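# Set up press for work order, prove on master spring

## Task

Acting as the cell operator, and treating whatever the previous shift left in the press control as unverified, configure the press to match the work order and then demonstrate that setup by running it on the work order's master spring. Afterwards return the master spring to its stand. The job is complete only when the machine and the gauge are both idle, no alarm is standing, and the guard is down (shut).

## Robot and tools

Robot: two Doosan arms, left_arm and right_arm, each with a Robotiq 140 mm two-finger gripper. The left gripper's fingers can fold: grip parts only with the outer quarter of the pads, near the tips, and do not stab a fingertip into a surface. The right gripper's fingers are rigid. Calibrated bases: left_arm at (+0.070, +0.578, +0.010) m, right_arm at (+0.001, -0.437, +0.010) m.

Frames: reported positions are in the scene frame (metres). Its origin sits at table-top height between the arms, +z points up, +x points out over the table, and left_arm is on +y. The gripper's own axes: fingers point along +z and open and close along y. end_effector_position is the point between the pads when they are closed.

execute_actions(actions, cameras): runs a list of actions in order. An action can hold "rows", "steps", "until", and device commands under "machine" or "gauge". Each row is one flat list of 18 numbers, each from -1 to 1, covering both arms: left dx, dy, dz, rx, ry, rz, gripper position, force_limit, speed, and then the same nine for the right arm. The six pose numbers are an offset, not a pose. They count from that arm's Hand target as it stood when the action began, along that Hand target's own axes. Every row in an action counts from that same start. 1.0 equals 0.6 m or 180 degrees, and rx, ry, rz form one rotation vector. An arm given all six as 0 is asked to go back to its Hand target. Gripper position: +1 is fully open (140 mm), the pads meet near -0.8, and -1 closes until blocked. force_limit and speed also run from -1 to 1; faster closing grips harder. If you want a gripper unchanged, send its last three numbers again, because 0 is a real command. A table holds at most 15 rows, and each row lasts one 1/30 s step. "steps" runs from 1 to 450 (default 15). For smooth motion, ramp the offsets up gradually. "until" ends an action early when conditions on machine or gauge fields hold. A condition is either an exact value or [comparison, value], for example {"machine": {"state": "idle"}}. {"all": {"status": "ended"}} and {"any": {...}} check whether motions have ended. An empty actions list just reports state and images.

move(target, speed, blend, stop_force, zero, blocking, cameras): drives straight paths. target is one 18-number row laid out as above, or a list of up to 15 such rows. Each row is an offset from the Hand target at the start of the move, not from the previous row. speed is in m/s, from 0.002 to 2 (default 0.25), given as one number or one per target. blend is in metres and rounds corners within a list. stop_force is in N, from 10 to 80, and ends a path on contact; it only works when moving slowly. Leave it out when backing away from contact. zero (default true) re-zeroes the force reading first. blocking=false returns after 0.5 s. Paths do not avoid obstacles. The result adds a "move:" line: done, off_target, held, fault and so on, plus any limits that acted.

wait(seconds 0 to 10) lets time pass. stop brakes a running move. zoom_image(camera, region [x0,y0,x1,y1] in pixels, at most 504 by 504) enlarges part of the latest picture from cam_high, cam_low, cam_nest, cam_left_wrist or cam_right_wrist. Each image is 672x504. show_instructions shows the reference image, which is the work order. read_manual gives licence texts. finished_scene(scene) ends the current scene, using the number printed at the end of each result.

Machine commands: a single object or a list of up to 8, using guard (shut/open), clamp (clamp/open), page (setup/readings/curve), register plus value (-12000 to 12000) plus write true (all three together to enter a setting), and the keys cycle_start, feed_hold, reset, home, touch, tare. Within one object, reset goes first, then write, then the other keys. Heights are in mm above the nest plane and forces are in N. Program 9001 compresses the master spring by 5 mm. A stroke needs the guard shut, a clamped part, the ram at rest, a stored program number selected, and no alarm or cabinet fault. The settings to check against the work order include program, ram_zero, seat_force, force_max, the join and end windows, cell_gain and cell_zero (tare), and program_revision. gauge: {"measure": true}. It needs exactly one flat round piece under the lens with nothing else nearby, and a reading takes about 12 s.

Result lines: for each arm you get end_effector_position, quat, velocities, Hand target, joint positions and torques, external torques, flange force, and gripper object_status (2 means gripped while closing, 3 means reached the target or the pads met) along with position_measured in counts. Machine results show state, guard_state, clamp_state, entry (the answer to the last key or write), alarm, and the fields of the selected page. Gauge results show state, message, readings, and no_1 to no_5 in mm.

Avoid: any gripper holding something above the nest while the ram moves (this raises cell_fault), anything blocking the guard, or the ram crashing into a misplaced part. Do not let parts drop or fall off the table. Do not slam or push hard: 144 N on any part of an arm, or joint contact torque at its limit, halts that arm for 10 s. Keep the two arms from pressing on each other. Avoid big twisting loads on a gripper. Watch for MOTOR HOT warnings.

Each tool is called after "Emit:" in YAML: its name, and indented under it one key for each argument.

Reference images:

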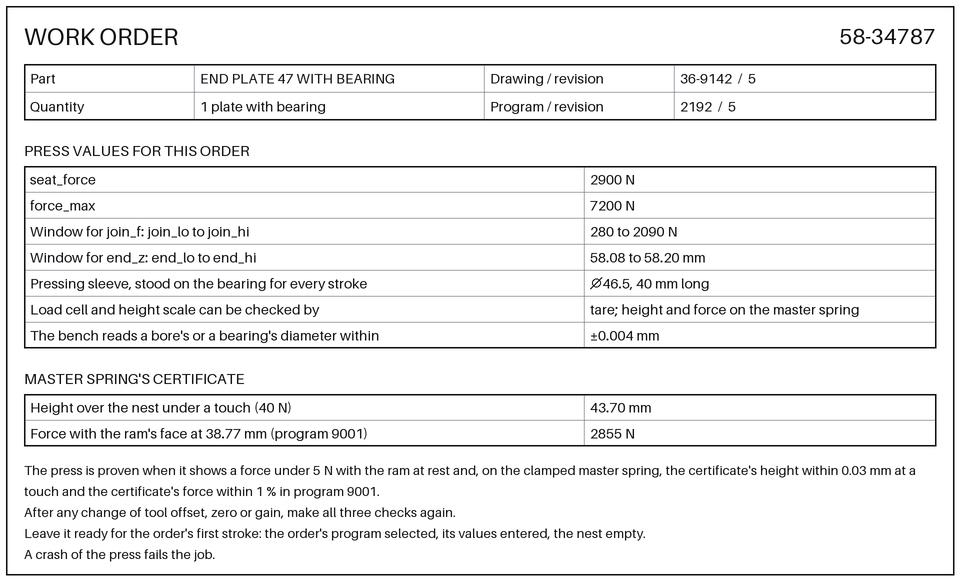

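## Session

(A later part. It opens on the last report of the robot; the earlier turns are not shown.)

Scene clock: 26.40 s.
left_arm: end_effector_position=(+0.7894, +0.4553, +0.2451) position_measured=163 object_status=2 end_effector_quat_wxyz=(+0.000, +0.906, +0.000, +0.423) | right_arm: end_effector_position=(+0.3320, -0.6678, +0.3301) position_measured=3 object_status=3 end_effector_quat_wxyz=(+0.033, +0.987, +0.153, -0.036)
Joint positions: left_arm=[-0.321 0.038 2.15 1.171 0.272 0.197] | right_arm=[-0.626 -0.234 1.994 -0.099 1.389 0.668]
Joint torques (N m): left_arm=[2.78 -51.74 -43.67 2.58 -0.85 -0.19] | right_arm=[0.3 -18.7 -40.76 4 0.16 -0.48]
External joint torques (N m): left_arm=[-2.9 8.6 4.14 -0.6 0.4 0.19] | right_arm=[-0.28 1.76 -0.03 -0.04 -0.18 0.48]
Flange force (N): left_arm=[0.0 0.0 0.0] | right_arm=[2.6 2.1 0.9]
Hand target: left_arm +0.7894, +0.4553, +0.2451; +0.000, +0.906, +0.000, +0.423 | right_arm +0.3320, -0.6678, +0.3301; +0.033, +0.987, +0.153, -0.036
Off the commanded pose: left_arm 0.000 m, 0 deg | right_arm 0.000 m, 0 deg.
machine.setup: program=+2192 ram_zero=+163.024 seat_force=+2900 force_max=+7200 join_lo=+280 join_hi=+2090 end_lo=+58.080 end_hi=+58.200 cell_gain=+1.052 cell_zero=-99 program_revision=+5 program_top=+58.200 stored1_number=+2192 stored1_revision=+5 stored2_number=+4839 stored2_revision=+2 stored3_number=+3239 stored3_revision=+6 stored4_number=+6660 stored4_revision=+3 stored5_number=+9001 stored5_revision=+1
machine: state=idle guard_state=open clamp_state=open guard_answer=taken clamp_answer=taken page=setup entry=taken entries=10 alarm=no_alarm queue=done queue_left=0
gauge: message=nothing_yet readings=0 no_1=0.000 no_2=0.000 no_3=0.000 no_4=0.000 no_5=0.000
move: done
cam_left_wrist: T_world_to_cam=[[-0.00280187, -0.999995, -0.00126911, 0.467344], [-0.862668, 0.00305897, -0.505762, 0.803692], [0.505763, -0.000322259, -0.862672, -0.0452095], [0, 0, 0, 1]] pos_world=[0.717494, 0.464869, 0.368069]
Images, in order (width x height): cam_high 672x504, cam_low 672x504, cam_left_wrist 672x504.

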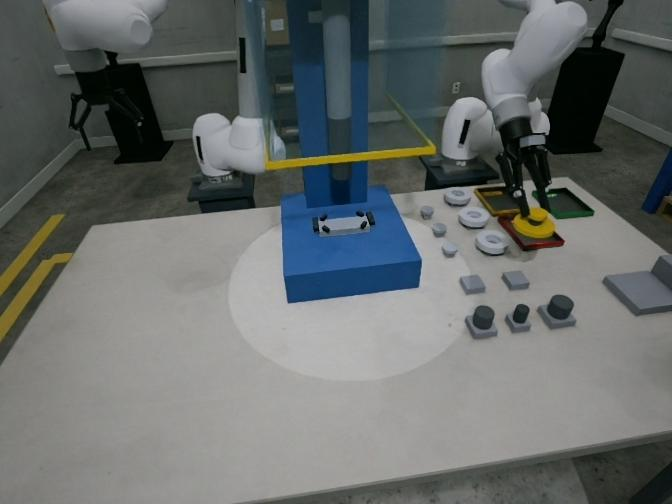

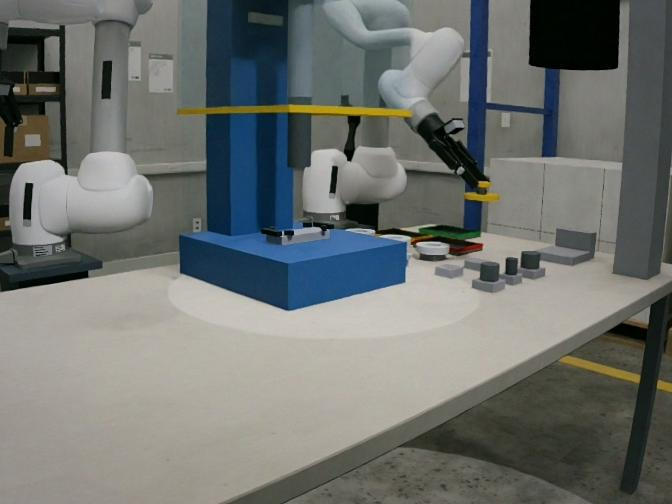

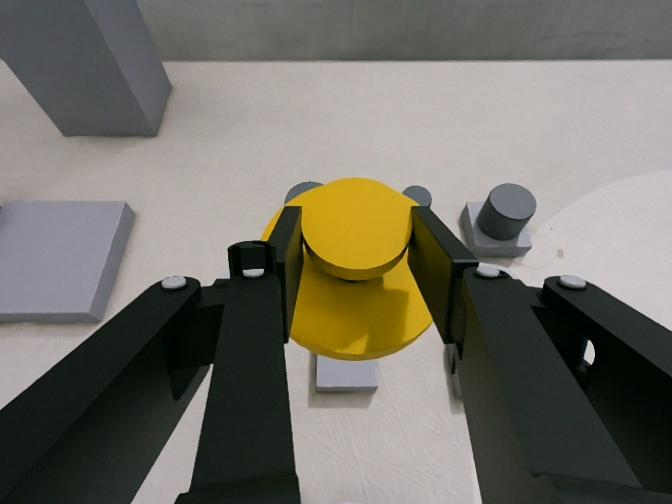

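Emit:
move:
  target: [0.0135,0.0417,-0.3857,-0.383,0,0.3215,-1,0.3,-1,0,0,0,0,0,0,1,1,1]
  speed: 0.2

Scene clock: 31.23 s.
left_arm: end_effector_position=(+0.6173, +0.4305, +0.4001) position_measured=163 object_status=2 end_effector_quat_wxyz=(+0.299, +0.641, -0.641, +0.299) | right_arm: end_effector_position=(+0.3320, -0.6678, +0.3301) position_measured=3 object_status=3 end_effector_quat_wxyz=(+0.033, +0.987, +0.153, -0.036)
Joint positions: left_arm=[0.14 0.039 1.838 2.273 -1.473 0.319] | right_arm=[-0.626 -0.234 1.994 -0.099 1.389 0.668]
Joint torques (N m): left_arm=[2.3 -52.18 -44.36 -6.71 -1.43 -0.19] | right_arm=[0.28 -18.81 -40.79 4 0.18 -0.49]
External joint torques (N m): left_arm=[-2.32 6.99 2.73 1.91 0.75 0.19] | right_arm=[-0.49 2.51 0.07 -0.05 -0.2 0.49]
Flange force (N): left_arm=[-4.4 -7.0 7.4] | right_arm=[3.0 3.2 1.4]
Hand target: left_arm +0.6173, +0.4305, +0.4001; +0.299, +0.641, -0.641, +0.299 | right_arm +0.3320, -0.6678, +0.3301; +0.033, +0.987, +0.153, -0.036
Off the commanded pose: left_arm 0.000 m, 0 deg | right_arm 0.000 m, 0 deg.
machine.setup: program=+2192 ram_zero=+163.024 seat_force=+2900 force_max=+7200 join_lo=+280 join_hi=+2090 end_lo=+58.080 end_hi=+58.200 cell_gain=+1.052 cell_zero=-99 program_revision=+5 program_top=+58.200 stored1_number=+2192 stored1_revision=+5 stored2_number=+4839 stored2_revision=+2 stored3_number=+3239 stored3_revision=+6 stored4_number=+6660 stored4_revision=+3 stored5_number=+9001 stored5_revision=+1
machine: state=idle guard_state=open clamp_state=open guard_answer=taken clamp_answer=taken page=setup entry=taken entries=10 alarm=no_alarm queue=done queue_left=0
gauge: message=nothing_yet readings=0 no_1=0.000 no_2=0.000 no_3=0.000 no_4=0.000 no_5=0.000
move: done; limits=paced
cam_left_wrist: T_world_to_cam=[[-0.999993, 0.00295792, -0.0023988, 0.626437], [0.00376502, 0.862597, -0.505877, -0.171175], [0.000572853, -0.505883, -0.862602, 0.704913], [0, 0, 0, 1]] pos_world=[0.626673, 0.502405, 0.522969]
cam_right_wrist: T_world_to_cam=[[0.329217, -0.942803, 0.0523308, -0.747469], [-0.869423, -0.281038, 0.406352, -0.0282967], [-0.368403, -0.179275, -0.912217, 0.444506], [0, 0, 0, 1]] pos_world=[0.385235, -0.63298, 0.4561]

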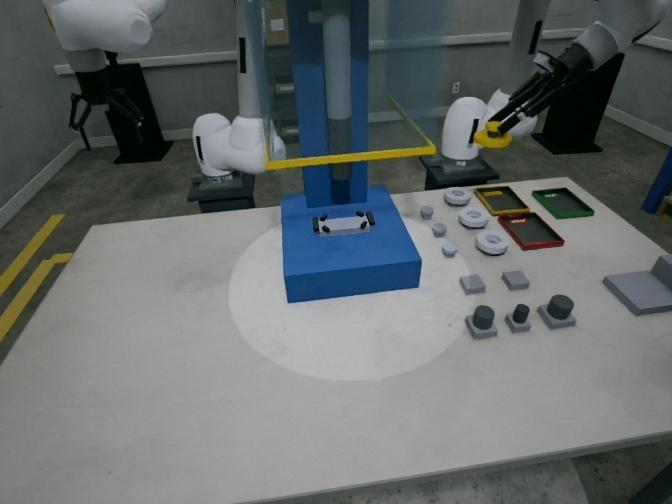

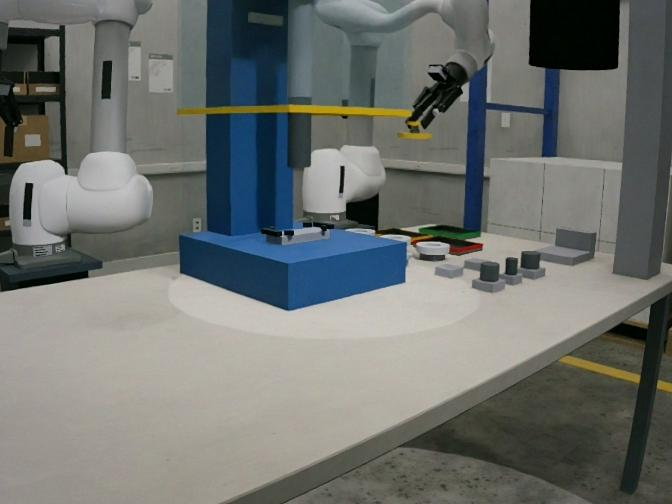

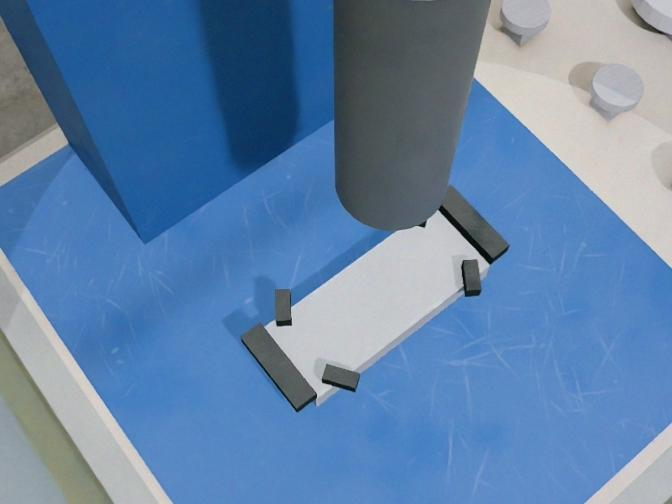

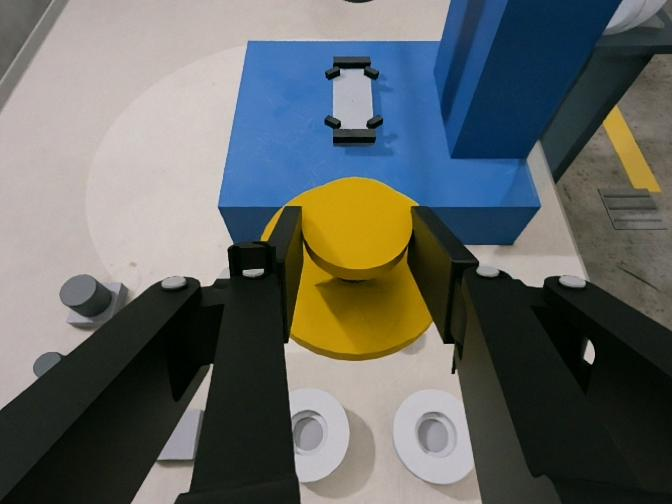

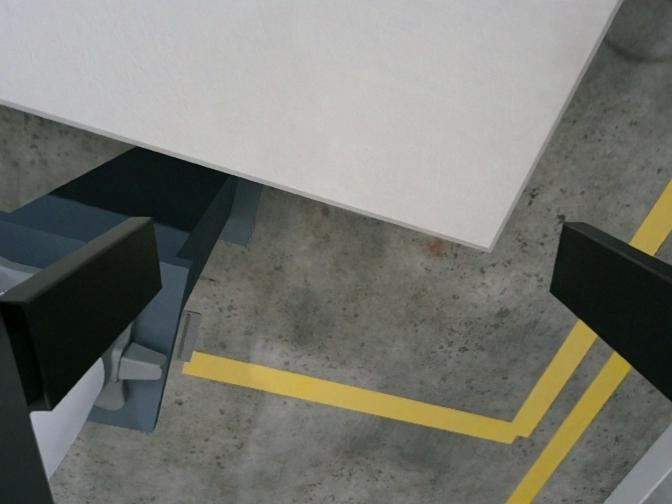

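Emit:
move:
  target: [-0.352,-0.2868,0.2418,0.383,0,-0.3215,-1,0.3,-1,0,0,0,0,0,0,1,1,1]
  speed: 0.2
  cameras: ["cam_left_wrist"]

Scene clock: 38.80 s.
left_arm: end_effector_position=(+0.7895, +0.4549, +0.1451) position_measured=163 object_status=2 end_effector_quat_wxyz=(+0.000, +0.906, +0.000, +0.423) | right_arm: end_effector_position=(+0.3320, -0.6678, +0.3301) position_measured=3 object_status=3 end_effector_quat_wxyz=(+0.033, +0.987, +0.153, -0.036)
Joint positions: left_arm=[-0.322 0.17 2.237 1.98 0.274 -0.64] | right_arm=[-0.626 -0.234 1.994 -0.099 1.389 0.668]
Joint torques (N m): left_arm=[2.82 -60.34 -37.57 -0.04 2.6 -0.23] | right_arm=[0.32 -18.99 -40.87 3.99 0.19 -0.48]
External joint torques (N m): left_arm=[-2.65 8.76 3.58 -0.69 -1.28 0.23] | right_arm=[-0.08 1.97 0.05 -0.01 -0.22 0.48]
Flange force (N): left_arm=[0.0 0.0 0.0] | right_arm=[3.2 2.0 1.1]
Hand target: left_arm +0.7895, +0.4549, +0.1451; +0.000, +0.906, +0.000, +0.423 | right_arm +0.3320, -0.6678, +0.3301; +0.033, +0.987, +0.153, -0.036
Off the commanded pose: left_arm 0.000 m, 0 deg | right_arm 0.000 m, 0 deg.
machine.setup: program=+2192 ram_zero=+163.024 seat_force=+2900 force_max=+7200 join_lo=+280 join_hi=+2090 end_lo=+58.080 end_hi=+58.200 cell_gain=+1.052 cell_zero=-99 program_revision=+5 program_top=+58.200 stored1_number=+2192 stored1_revision=+5 stored2_number=+4839 stored2_revision=+2 stored3_number=+3239 stored3_revision=+6 stored4_number=+6660 stored4_revision=+3 stored5_number=+9001 stored5_revision=+1
machine: state=idle guard_state=open clamp_state=open guard_answer=taken clamp_answer=taken page=setup entry=taken entries=10 alarm=no_alarm queue=done queue_left=0
gauge: message=nothing_yet readings=0 no_1=0.000 no_2=0.000 no_3=0.000 no_4=0.000 no_5=0.000
move: done
cam_left_wrist: T_world_to_cam=[[-0.00275203, -0.999995, -0.0013553, 0.466705], [-0.862712, 0.00305958, -0.505687, 0.753215], [0.505688, -0.000222428, -0.862716, -0.131508], [0, 0, 0, 1]] pos_world=[0.717594, 0.464369, 0.268069]

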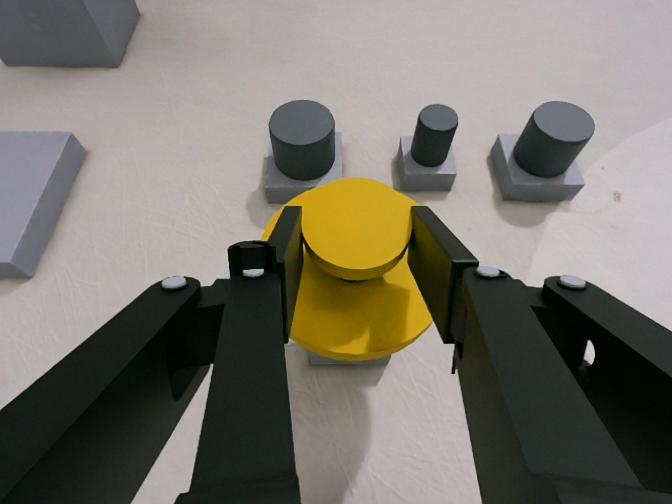

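Emit:
move:
  target:
    - [-0.0766,0,0.0643,0,0,0,-1,0.3,-1,0,0,0,0,0,0,1,1,1]
    - [-0.089,0,0.0747,0,0,0,-1,0.3,-1,0,0,0,0,0,0,1,1,1]
  speed: [0.1,0.02]
  cameras: []

Emit:
execute_actions:
  actions:
    - {"rows":[[0,0,0,0,0,0,0.3,0.3,-0.9,0,0,0,0,0,0,1,1,1]],"steps":75}
  cameras: ["cam_left_wrist"]

Emit:
move:
  target:
    - [0,0,-0.133,0,0,0,0.3,0.3,-0.9,0,0,0,0,0,0,1,1,1]
    - [-0.056,0,-0.124,0,0.111,0,0.3,0.3,-0.9,0,0,0,0,0,0,1,1,1]
  speed: 0.15
  cameras: ["cam_left_wrist","cam_low"]

Scene clock: 40.87 s.
left_arm: end_effector_position=(+0.7895, +0.4548, +0.0754) position_measured=163 object_status=2 end_effector_quat_wxyz=(+0.000, +0.906, +0.000, +0.423) | right_arm: end_effector_position=(+0.3320, -0.6678, +0.3301) position_measured=3 object_status=3 end_effector_quat_wxyz=(+0.033, +0.987, +0.153, -0.036)
Joint positions: left_arm=[-0.322 0.286 2.279 2.374 0.365 -1.055] | right_arm=[-0.626 -0.234 1.994 -0.099 1.389 0.668]
Joint torques (N m): left_arm=[3.09 -61.66 -28.52 -1.05 2.44 -0.11] | right_arm=[0.18 -18.73 -40.71 3.99 0.18 -0.46]
External joint torques (N m): left_arm=[-2.99 3.96 0.27 -0.32 -0.52 0.11] | right_arm=[-0.06 1.79 -0.22 -0.01 -0.2 0.46]
Flange force (N): left_arm=[0.0 0.0 0.0] | right_arm=[3.2 2.0 0.6]
Hand target: left_arm +0.7895, +0.4548, +0.0754; +0.000, +0.906, +0.000, +0.423 | right_arm +0.3320, -0.6678, +0.3301; +0.033, +0.987, +0.153, -0.036
Off the commanded pose: left_arm 0.000 m, 0 deg | right_arm 0.000 m, 0 deg.
machine.setup: program=+2192 ram_zero=+163.024 seat_force=+2900 force_max=+7200 join_lo=+280 join_hi=+2090 end_lo=+58.080 end_hi=+58.200 cell_gain=+1.052 cell_zero=-99 program_revision=+5 program_top=+58.200 stored1_number=+2192 stored1_revision=+5 stored2_number=+4839 stored2_revision=+2 stored3_number=+3239 stored3_revision=+6 stored4_number=+6660 stored4_revision=+3 stored5_number=+9001 stored5_revision=+1
machine: state=idle guard_state=open clamp_state=open guard_answer=taken clamp_answer=taken page=setup entry=taken entries=10 alarm=no_alarm queue=done queue_left=0
gauge: message=nothing_yet readings=0 no_1=0.000 no_2=0.000 no_3=0.000 no_4=0.000 no_5=0.000
move: done

Scene clock: 43.57 s.
left_arm: end_effector_position=(+0.7895, +0.4548, +0.0754) position_measured=91 object_status=3 end_effector_quat_wxyz=(+0.000, +0.906, +0.000, +0.423) | right_arm: end_effector_position=(+0.3320, -0.6678, +0.3301) position_measured=3 object_status=3 end_effector_quat_wxyz=(+0.033, +0.987, +0.153, -0.036)
Joint positions: left_arm=[-0.322 0.286 2.279 2.374 0.365 -1.055] | right_arm=[-0.626 -0.234 1.994 -0.099 1.389 0.668]
Joint torques (N m): left_arm=[2.11 -60.86 -27.17 -1.28 1.96 -0.16] | right_arm=[0.34 -18.7 -40.75 3.99 0.16 -0.46]
External joint torques (N m): left_arm=[-1.74 3.13 -0.97 -0.1 -0.05 0.16] | right_arm=[-0.2 1.73 -0.1 -0.01 -0.18 0.46]
Flange force (N): left_arm=[0.0 0.0 0.0] | right_arm=[2.7 2.0 0.7]
Hand target: left_arm +0.7895, +0.4548, +0.0754; +0.000, +0.906, +0.000, +0.423 | right_arm +0.3320, -0.6678, +0.3301; +0.033, +0.987, +0.153, -0.036
Off the commanded pose: left_arm 0.000 m, 0 deg | right_arm 0.000 m, 0 deg.
machine.setup: program=+2192 ram_zero=+163.024 seat_force=+2900 force_max=+7200 join_lo=+280 join_hi=+2090 end_lo=+58.080 end_hi=+58.200 cell_gain=+1.052 cell_zero=-99 program_revision=+5 program_top=+58.200 stored1_number=+2192 stored1_revision=+5 stored2_number=+4839 stored2_revision=+2 stored3_number=+3239 stored3_revision=+6 stored4_number=+6660 stored4_revision=+3 stored5_number=+9001 stored5_revision=+1
machine: state=idle guard_state=open clamp_state=open guard_answer=taken clamp_answer=taken page=setup entry=taken entries=10 alarm=no_alarm queue=done queue_left=0
gauge: message=nothing_yet readings=0 no_1=0.000 no_2=0.000 no_3=0.000 no_4=0.000 no_5=0.000
cam_left_wrist: T_world_to_cam=[[-0.00280201, -0.999995, -0.00126869, 0.466629], [-0.862712, 0.0030589, -0.505687, 0.717918], [0.505688, -0.000322428, -0.862716, -0.191679], [0, 0, 0, 1]] pos_world=[0.717594, 0.464369, 0.198269]

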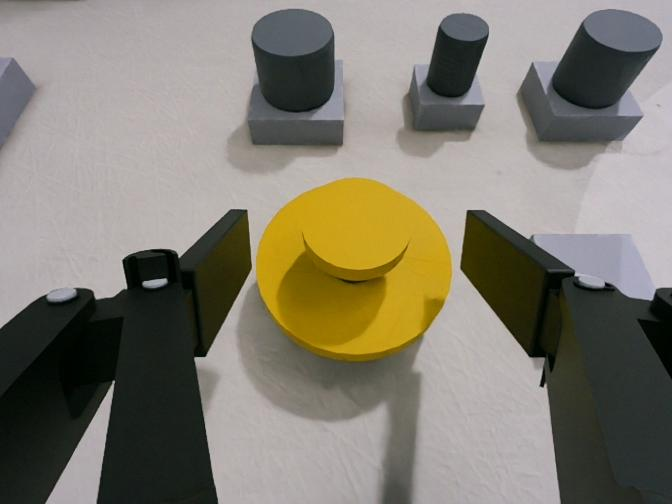

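Scene clock: 45.70 s.
left_arm: end_effector_position=(+0.7109, +0.4548, +0.0975) position_measured=91 object_status=3 end_effector_quat_wxyz=(+0.000, +0.819, +0.000, +0.574) | right_arm: end_effector_position=(+0.3320, -0.6678, +0.3301) position_measured=3 object_status=3 end_effector_quat_wxyz=(+0.033, +0.987, +0.153, -0.036)
Joint positions: left_arm=[-0.448 0.327 2.543 2.621 0.982 -1.429] | right_arm=[-0.626 -0.234 1.994 -0.099 1.389 0.668]
Joint torques (N m): left_arm=[2.5 -52.78 -15.58 -0.52 2.62 -0.21] | right_arm=[0.26 -18.82 -40.91 3.98 0.15 -0.46]
External joint torques (N m): left_arm=[-2.27 2.85 -0.46 -0.22 0.01 0.21] | right_arm=[-0.11 1.91 0.11 0 -0.17 0.46]
Flange force (N): left_arm=[-6.8 7.8 2.2] | right_arm=[2.9 1.9 1.1]
Hand target: left_arm +0.7109, +0.4549, +0.0974; +0.000, +0.819, +0.000, +0.574 | right_arm +0.3320, -0.6678, +0.3301; +0.033, +0.987, +0.153, -0.036
Off the commanded pose: left_arm 0.000 m, 0 deg | right_arm 0.000 m, 0 deg.
machine.setup: program=+2192 ram_zero=+163.024 seat_force=+2900 force_max=+7200 join_lo=+280 join_hi=+2090 end_lo=+58.080 end_hi=+58.200 cell_gain=+1.052 cell_zero=-99 program_revision=+5 program_top=+58.200 stored1_number=+2192 stored1_revision=+5 stored2_number=+4839 stored2_revision=+2 stored3_number=+3239 stored3_revision=+6 stored4_number=+6660 stored4_revision=+3 stored5_number=+9001 stored5_revision=+1
machine: state=idle guard_state=open clamp_state=open guard_answer=taken clamp_answer=taken page=setup entry=taken entries=10 alarm=no_alarm queue=done queue_left=0
gauge: message=nothing_yet readings=0 no_1=0.000 no_2=0.000 no_3=0.000 no_4=0.000 no_5=0.000
move: done
cam_left_wrist: T_world_to_cam=[[-0.00207081, -0.999996, -0.00199712, 0.465988], [-0.637873, 0.00285898, -0.770136, 0.527345], [0.770139, -0.000320904, -0.637876, -0.342753], [0, 0, 0, 1]] pos_world=[0.601311, 0.464368, 0.188424]
Images, in order (width x height): cam_low 672x504, cam_left_wrist 672x504.

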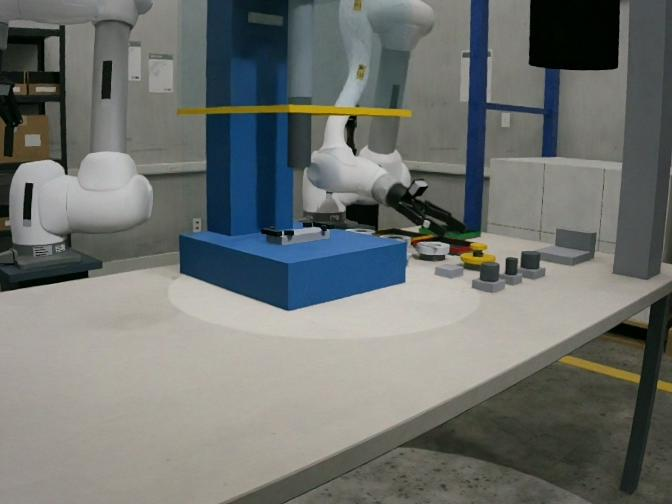

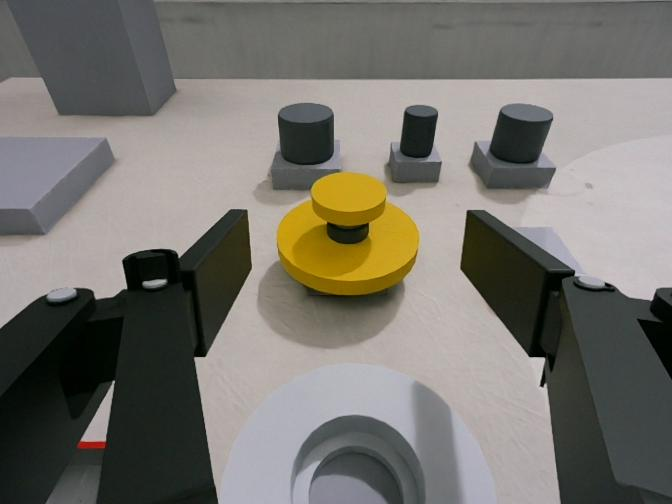

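Emit:
move:
  target: [0,-0.001,0.1333,0,0,0,0.3,0.3,-1,0,0,0,0,0,0,1,1,1]
  speed: 0.08
  cameras: []

Emit:
execute_actions:
  actions:
    - {"rows":[[0,0,0,0,0,0,-1,0.3,-1,0,0,0,0,0,0,1,1,1]],"steps":110}
  cameras: ["cam_low","cam_left_wrist"]

Emit:
zoom_image:
  camera: "cam_low"
  region: [400, 180, 560, 310]

Scene clock: 47.17 s.
left_arm: end_effector_position=(+0.7860, +0.4554, +0.0701) position_measured=91 object_status=3 end_effector_quat_wxyz=(+0.000, +0.819, +0.000, +0.574) | right_arm: end_effector_position=(+0.3320, -0.6678, +0.3301) position_measured=3 object_status=3 end_effector_quat_wxyz=(+0.033, +0.987, +0.153, -0.036)
Joint positions: left_arm=[-0.368 0.447 2.418 2.71 0.967 -1.45] | right_arm=[-0.626 -0.234 1.994 -0.099 1.389 0.668]
Joint torques (N m): left_arm=[2.61 -65.3 -15.25 -0.73 2.66 -0.2] | right_arm=[0.53 -18.69 -40.81 3.97 0.2 -0.43]
External joint torques (N m): left_arm=[-2.53 3.72 -0.87 -0.13 -0.02 0.2] | right_arm=[-0.5 1.99 0.06 -0.01 -0.22 0.43]
Flange force (N): left_arm=[-7.2 7.3 4.4] | right_arm=[2.3 2.7 1.2]
Hand target: left_arm +0.7861, +0.4554, +0.0701; +0.000, +0.819, +0.000, +0.574 | right_arm +0.3320, -0.6678, +0.3301; +0.033, +0.987, +0.153, -0.036
Off the commanded pose: left_arm 0.000 m, 0 deg | right_arm 0.000 m, 0 deg.
machine.setup: program=+2192 ram_zero=+163.024 seat_force=+2900 force_max=+7200 join_lo=+280 join_hi=+2090 end_lo=+58.080 end_hi=+58.200 cell_gain=+1.052 cell_zero=-99 program_revision=+5 program_top=+58.200 stored1_number=+2192 stored1_revision=+5 stored2_number=+4839 stored2_revision=+2 stored3_number=+3239 stored3_revision=+6 stored4_number=+6660 stored4_revision=+3 stored5_number=+9001 stored5_revision=+1
machine: state=idle guard_state=open clamp_state=open guard_answer=taken clamp_answer=taken page=setup entry=taken entries=10 alarm=no_alarm queue=done queue_left=0
gauge: message=nothing_yet readings=0 no_1=0.000 no_2=0.000 no_3=0.000 no_4=0.000 no_5=0.000
move: done

Scene clock: 51.03 s.
left_arm: end_effector_position=(+0.7861, +0.4554, +0.0701) position_measured=163 object_status=2 end_effector_quat_wxyz=(+0.000, +0.819, +0.000, +0.574) | right_arm: end_effector_position=(+0.3320, -0.6678, +0.3301) position_measured=3 object_status=3 end_effector_quat_wxyz=(+0.033, +0.987, +0.153, -0.036)
Joint positions: left_arm=[-0.368 0.447 2.418 2.71 0.967 -1.45] | right_arm=[-0.626 -0.234 1.994 -0.099 1.389 0.668]
Joint torques (N m): left_arm=[3.35 -60.92 -15.62 -0.82 1.3 -0.21] | right_arm=[0.51 -18.84 -40.72 3.97 0.22 -0.42]
External joint torques (N m): left_arm=[-3.13 -0.72 -0.53 -0.04 1.36 0.21] | right_arm=[-0.32 1.9 -0.11 0.01 -0.24 0.42]
Flange force (N): left_arm=[-2.2 7.3 -3.2] | right_arm=[2.6 2.5 0.9]
Hand target: left_arm +0.7861, +0.4554, +0.0701; +0.000, +0.819, +0.000, +0.574 | right_arm +0.3320, -0.6678, +0.3301; +0.033, +0.987, +0.153, -0.036
Off the commanded pose: left_arm 0.000 m, 0 deg | right_arm 0.000 m, 0 deg.
machine.setup: program=+2192 ram_zero=+163.024 seat_force=+2900 force_max=+7200 join_lo=+280 join_hi=+2090 end_lo=+58.080 end_hi=+58.200 cell_gain=+1.052 cell_zero=-99 program_revision=+5 program_top=+58.200 stored1_number=+2192 stored1_revision=+5 stored2_number=+4839 stored2_revision=+2 stored3_number=+3239 stored3_revision=+6 stored4_number=+6660 stored4_revision=+3 stored5_number=+9001 stored5_revision=+1
machine: state=idle guard_state=open clamp_state=open guard_answer=taken clamp_answer=taken page=setup entry=taken entries=10 alarm=no_alarm queue=done queue_left=0
gauge: message=nothing_yet readings=0 no_1=0.000 no_2=0.000 no_3=0.000 no_4=0.000 no_5=0.000
cam_left_wrist: T_world_to_cam=[[-0.00199455, -0.999996, -0.0020611, 0.466647], [-0.637981, 0.00285964, -0.770046, 0.554204], [0.770049, -0.000220949, -0.637985, -0.418036], [0, 0, 0, 1]] pos_world=[0.676411, 0.464968, 0.161024]

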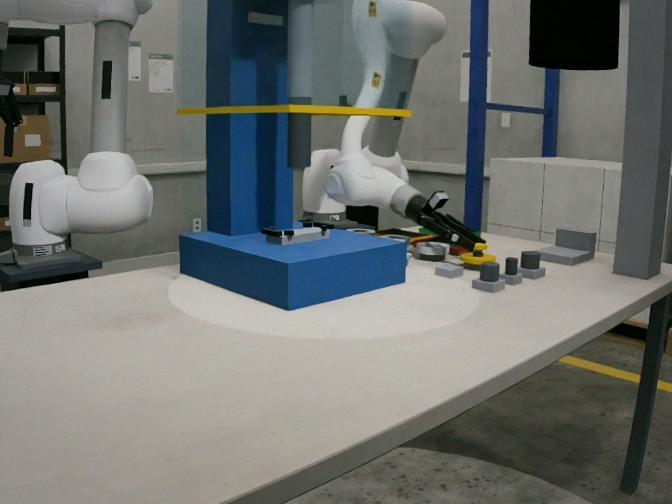

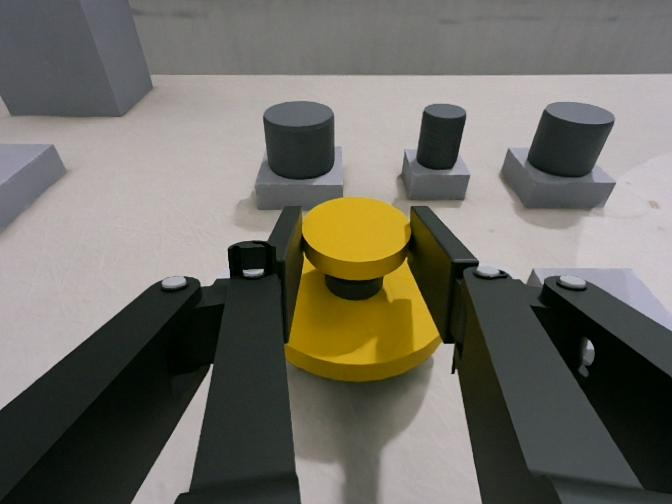

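Scaled by 3.150.

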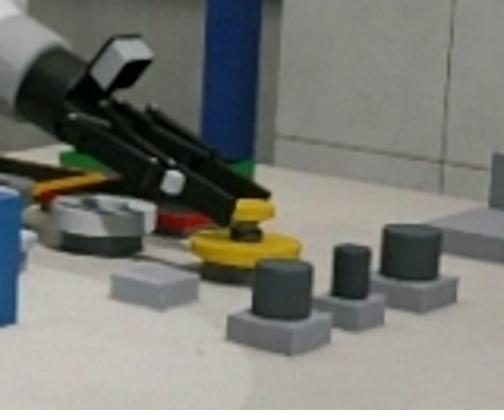

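Emit:
move:
  target:
    - [0.0157,0,-0.0057,0,0,0,-1,0.3,-1,0,0,0,0,0,0,1,1,1]
    - [0.266,0,-0.097,0,0,0,-1,0.3,-1,0,0,0,0,0,0,1,1,1]
    - [0.1548,0.3417,-0.379,-0.47,0,0.171,-1,0.3,-1,0,0,0,0,0,0,1,1,1]
  speed: [0.04,0.12,0.2]

Scene clock: 57.27 s.
left_arm: end_effector_position=(+0.6041, +0.2506, +0.2353) position_measured=163 object_status=2 end_effector_quat_wxyz=(+0.406, +0.579, -0.579, +0.406) | right_arm: end_effector_position=(+0.3320, -0.6678, +0.3301) position_measured=3 object_status=3 end_effector_quat_wxyz=(+0.033, +0.987, +0.153, -0.036)
Joint positions: left_arm=[-0.084 0.257 2.147 4.888 1.255 -2.353] | right_arm=[-0.626 -0.234 1.994 -0.099 1.389 0.668]
Joint torques (N m): left_arm=[2.37 -60.14 -28.23 -2.86 3.74 -0.2] | right_arm=[0.3 -18.66 -40.79 3.98 0.21 -0.45]
External joint torques (N m): left_arm=[-2.09 7.55 2.21 1.61 -1.86 0.19] | right_arm=[-0.41 2.02 0.01 -0.02 -0.24 0.46]
Flange force (N): left_arm=[-10.0 -5.3 8.1] | right_arm=[2.6 2.6 1.2]
Hand target: left_arm +0.6041, +0.2506, +0.2353; +0.406, +0.579, -0.579, +0.406 | right_arm +0.3320, -0.6678, +0.3301; +0.033, +0.987, +0.153, -0.036
Off the commanded pose: left_arm 0.000 m, 0 deg | right_arm 0.000 m, 0 deg.
machine.setup: program=+2192 ram_zero=+163.024 seat_force=+2900 force_max=+7200 join_lo=+280 join_hi=+2090 end_lo=+58.080 end_hi=+58.200 cell_gain=+1.052 cell_zero=-99 program_revision=+5 program_top=+58.200 stored1_number=+2192 stored1_revision=+5 stored2_number=+4839 stored2_revision=+2 stored3_number=+3239 stored3_revision=+6 stored4_number=+6660 stored4_revision=+3 stored5_number=+9001 stored5_revision=+1
machine: state=idle guard_state=open clamp_state=open guard_answer=taken clamp_answer=taken page=setup entry=taken entries=10 alarm=no_alarm queue=done queue_left=0
gauge: message=nothing_yet readings=0 no_1=0.000 no_2=0.000 no_3=0.000 no_4=0.000 no_5=0.000
move: done
cam_left_wrist: T_world_to_cam=[[-0.999994, 0.00237811, -0.00252274, 0.613533], [0.00345962, 0.637269, -0.770634, 0.019677], [-0.000224992, -0.770638, -0.637273, 0.485681], [0, 0, 0, 1]] pos_world=[0.613571, 0.360286, 0.326223]
cam_right_wrist: T_world_to_cam=[[0.329217, -0.942803, 0.0523308, -0.747469], [-0.869423, -0.281038, 0.406352, -0.0282967], [-0.368403, -0.179275, -0.912217, 0.444506], [0, 0, 0, 1]] pos_world=[0.385235, -0.63298, 0.4561]

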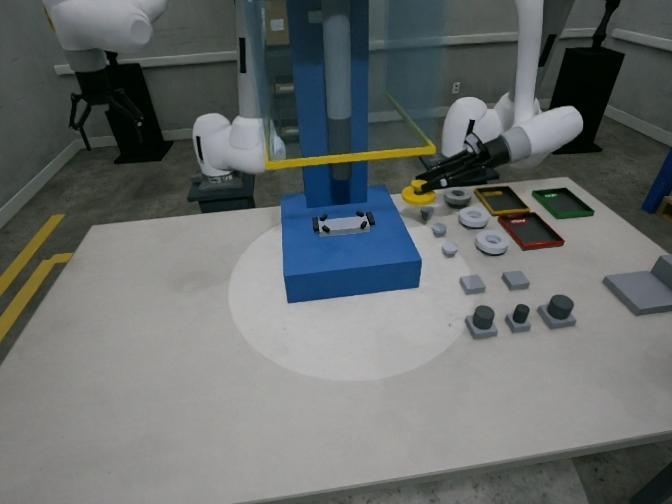

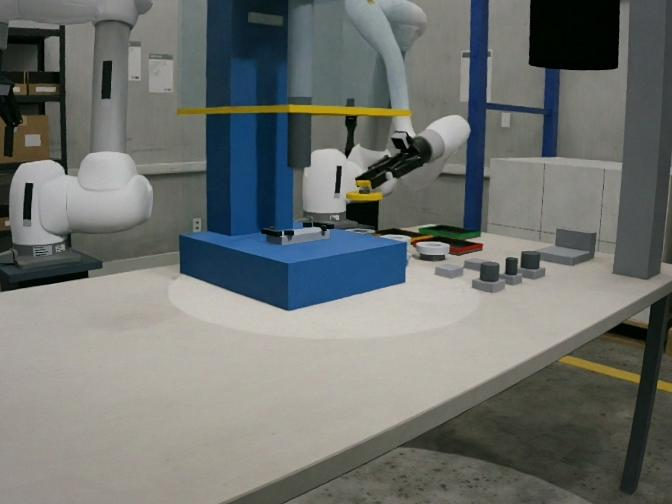

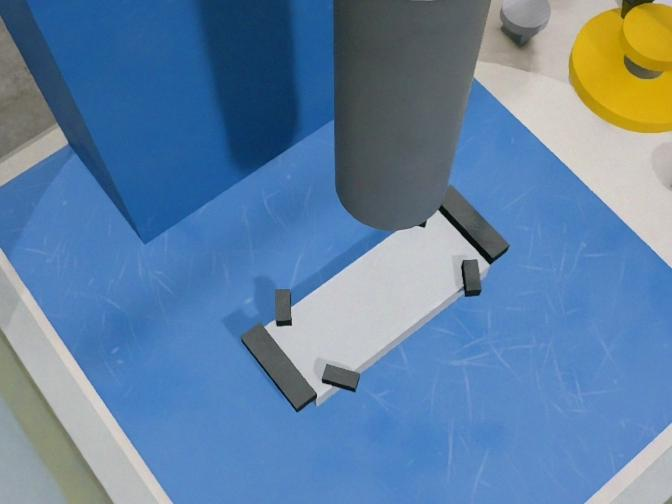

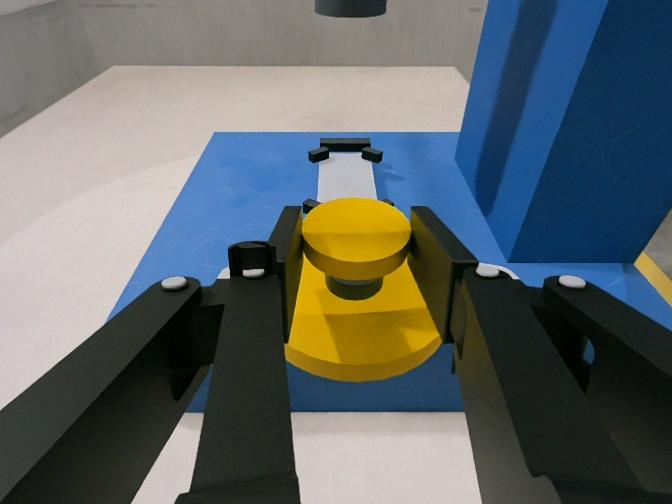

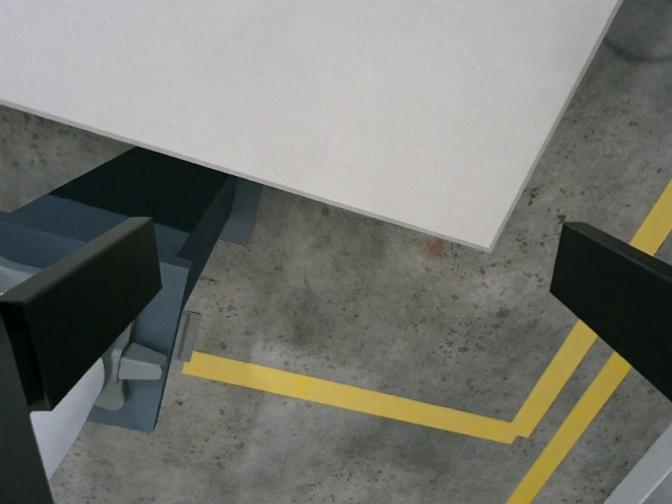

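Emit:
move:
  target: [0.1343,0.0033,0.369,0,0,0,-1,0.3,-1,0,0,0,0,0,0,1,1,1]
  speed: 0.12

Emit:
zoom_image:
  camera: "cam_nest"
  region: [200, 120, 600, 440]

Emit:
zoom_image:
  camera: "cam_low"
  region: [170, 100, 430, 300]

Emit:
zoom_image:
  camera: "cam_high"
  region: [260, 130, 460, 280]

Scene clock: 60.33 s.
left_arm: end_effector_position=(+0.6019, +0.0150, +0.2355) position_measured=163 object_status=2 end_effector_quat_wxyz=(+0.406, +0.579, -0.579, +0.406) | right_arm: end_effector_position=(+0.3320, -0.6678, +0.3301) position_measured=3 object_status=3 end_effector_quat_wxyz=(+0.033, +0.987, +0.153, -0.036)
Joint positions: left_arm=[-0.49 0.325 2.046 4.611 0.98 -2.4] | right_arm=[-0.626 -0.234 1.994 -0.099 1.389 0.668]
Joint torques (N m): left_arm=[1.84 -70.61 -31.58 -3.5 3.77 -0.24] | right_arm=[0.13 -18.66 -40.77 3.98 0.19 -0.41]
External joint torques (N m): left_arm=[-1.59 8.88 3.44 1.56 -1.97 0.24] | right_arm=[-0.03 1.9 0.01 -0.02 -0.21 0.42]
Flange force (N): left_arm=[-9.4 -3.3 8.7] | right_arm=[3.1 1.9 1.0]
Hand target: left_arm +0.6019, +0.0150, +0.2355; +0.406, +0.579, -0.579, +0.406 | right_arm +0.3320, -0.6678, +0.3301; +0.033, +0.987, +0.153, -0.036
Off the commanded pose: left_arm 0.000 m, 0 deg | right_arm 0.000 m, 0 deg.
machine.setup: program=+2192 ram_zero=+163.024 seat_force=+2900 force_max=+7200 join_lo=+280 join_hi=+2090 end_lo=+58.080 end_hi=+58.200 cell_gain=+1.052 cell_zero=-99 program_revision=+5 program_top=+58.200 stored1_number=+2192 stored1_revision=+5 stored2_number=+4839 stored2_revision=+2 stored3_number=+3239 stored3_revision=+6 stored4_number=+6660 stored4_revision=+3 stored5_number=+9001 stored5_revision=+1
machine: state=idle guard_state=open clamp_state=open guard_answer=taken clamp_answer=taken page=setup entry=taken entries=10 alarm=no_alarm queue=done queue_left=0
gauge: message=nothing_yet readings=0 no_1=0.000 no_2=0.000 no_3=0.000 no_4=0.000 no_5=0.000
move: done
cam_left_wrist: T_world_to_cam=[[-0.999994, 0.00237811, -0.00252274, 0.611994], [0.00345962, 0.637269, -0.770634, 0.169902], [-0.000224992, -0.770638, -0.637273, 0.304182], [0, 0, 0, 1]] pos_world=[0.611471, 0.124686, 0.326323]
cam_right_wrist: T_world_to_cam=[[0.329217, -0.942803, 0.0523308, -0.747469], [-0.869423, -0.281038, 0.406352, -0.0282967], [-0.368403, -0.179275, -0.912217, 0.444506], [0, 0, 0, 1]] pos_world=[0.385235, -0.63298, 0.4561]

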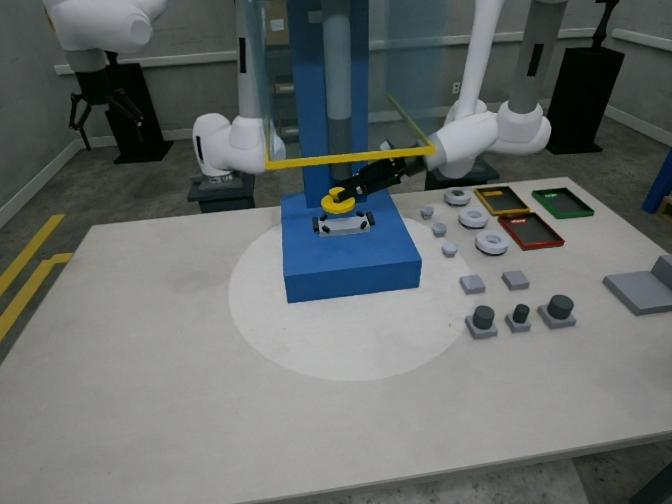

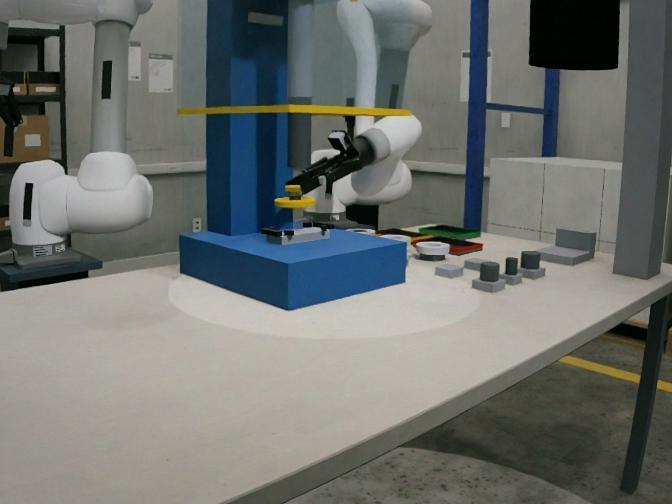

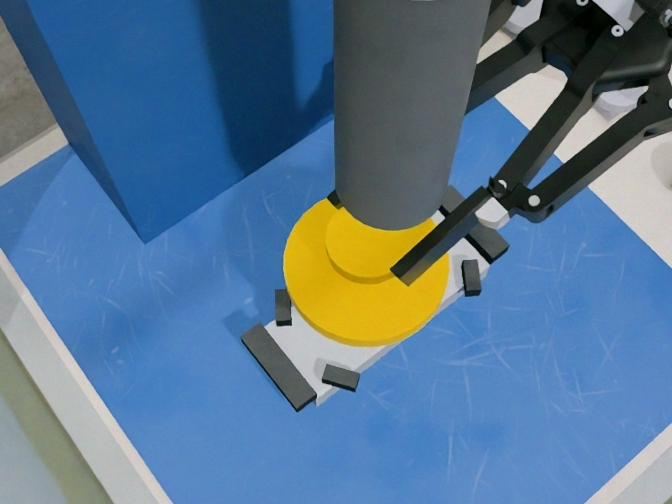

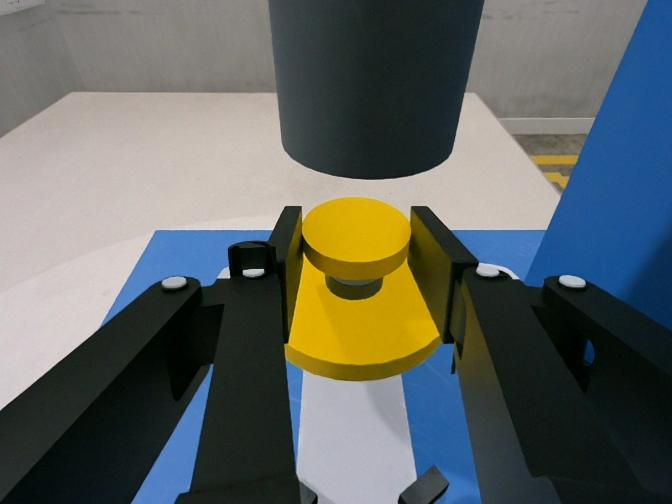

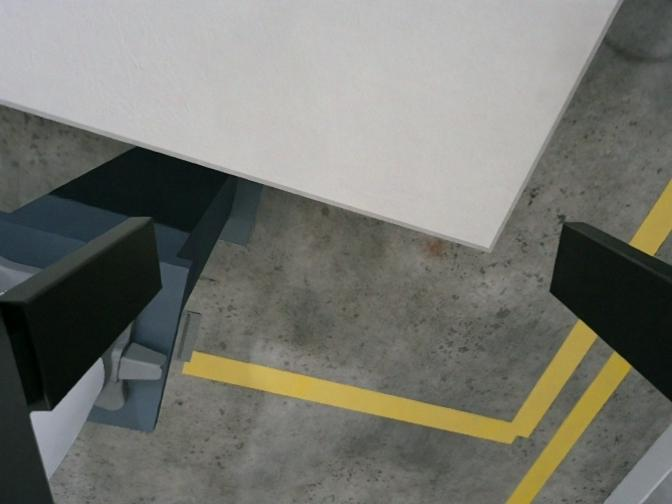

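Scaled by 1.260.

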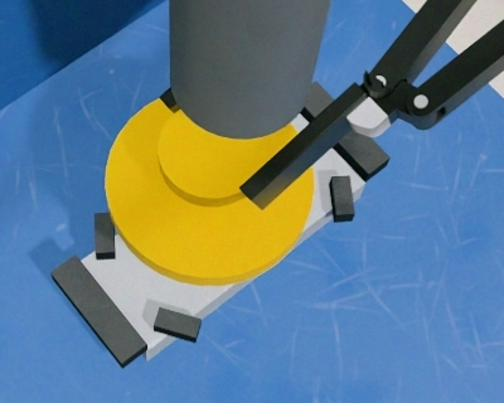

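Scaled by 1.938.

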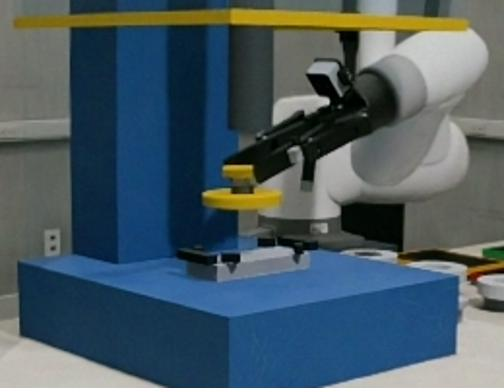

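Scaled by 2.520.

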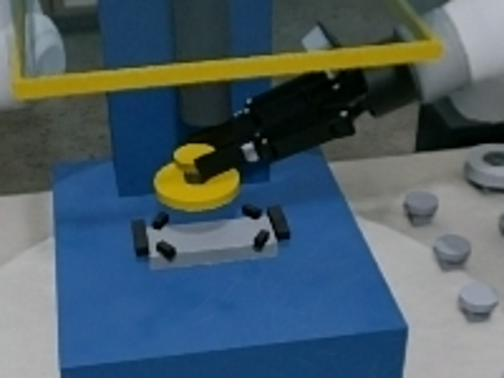

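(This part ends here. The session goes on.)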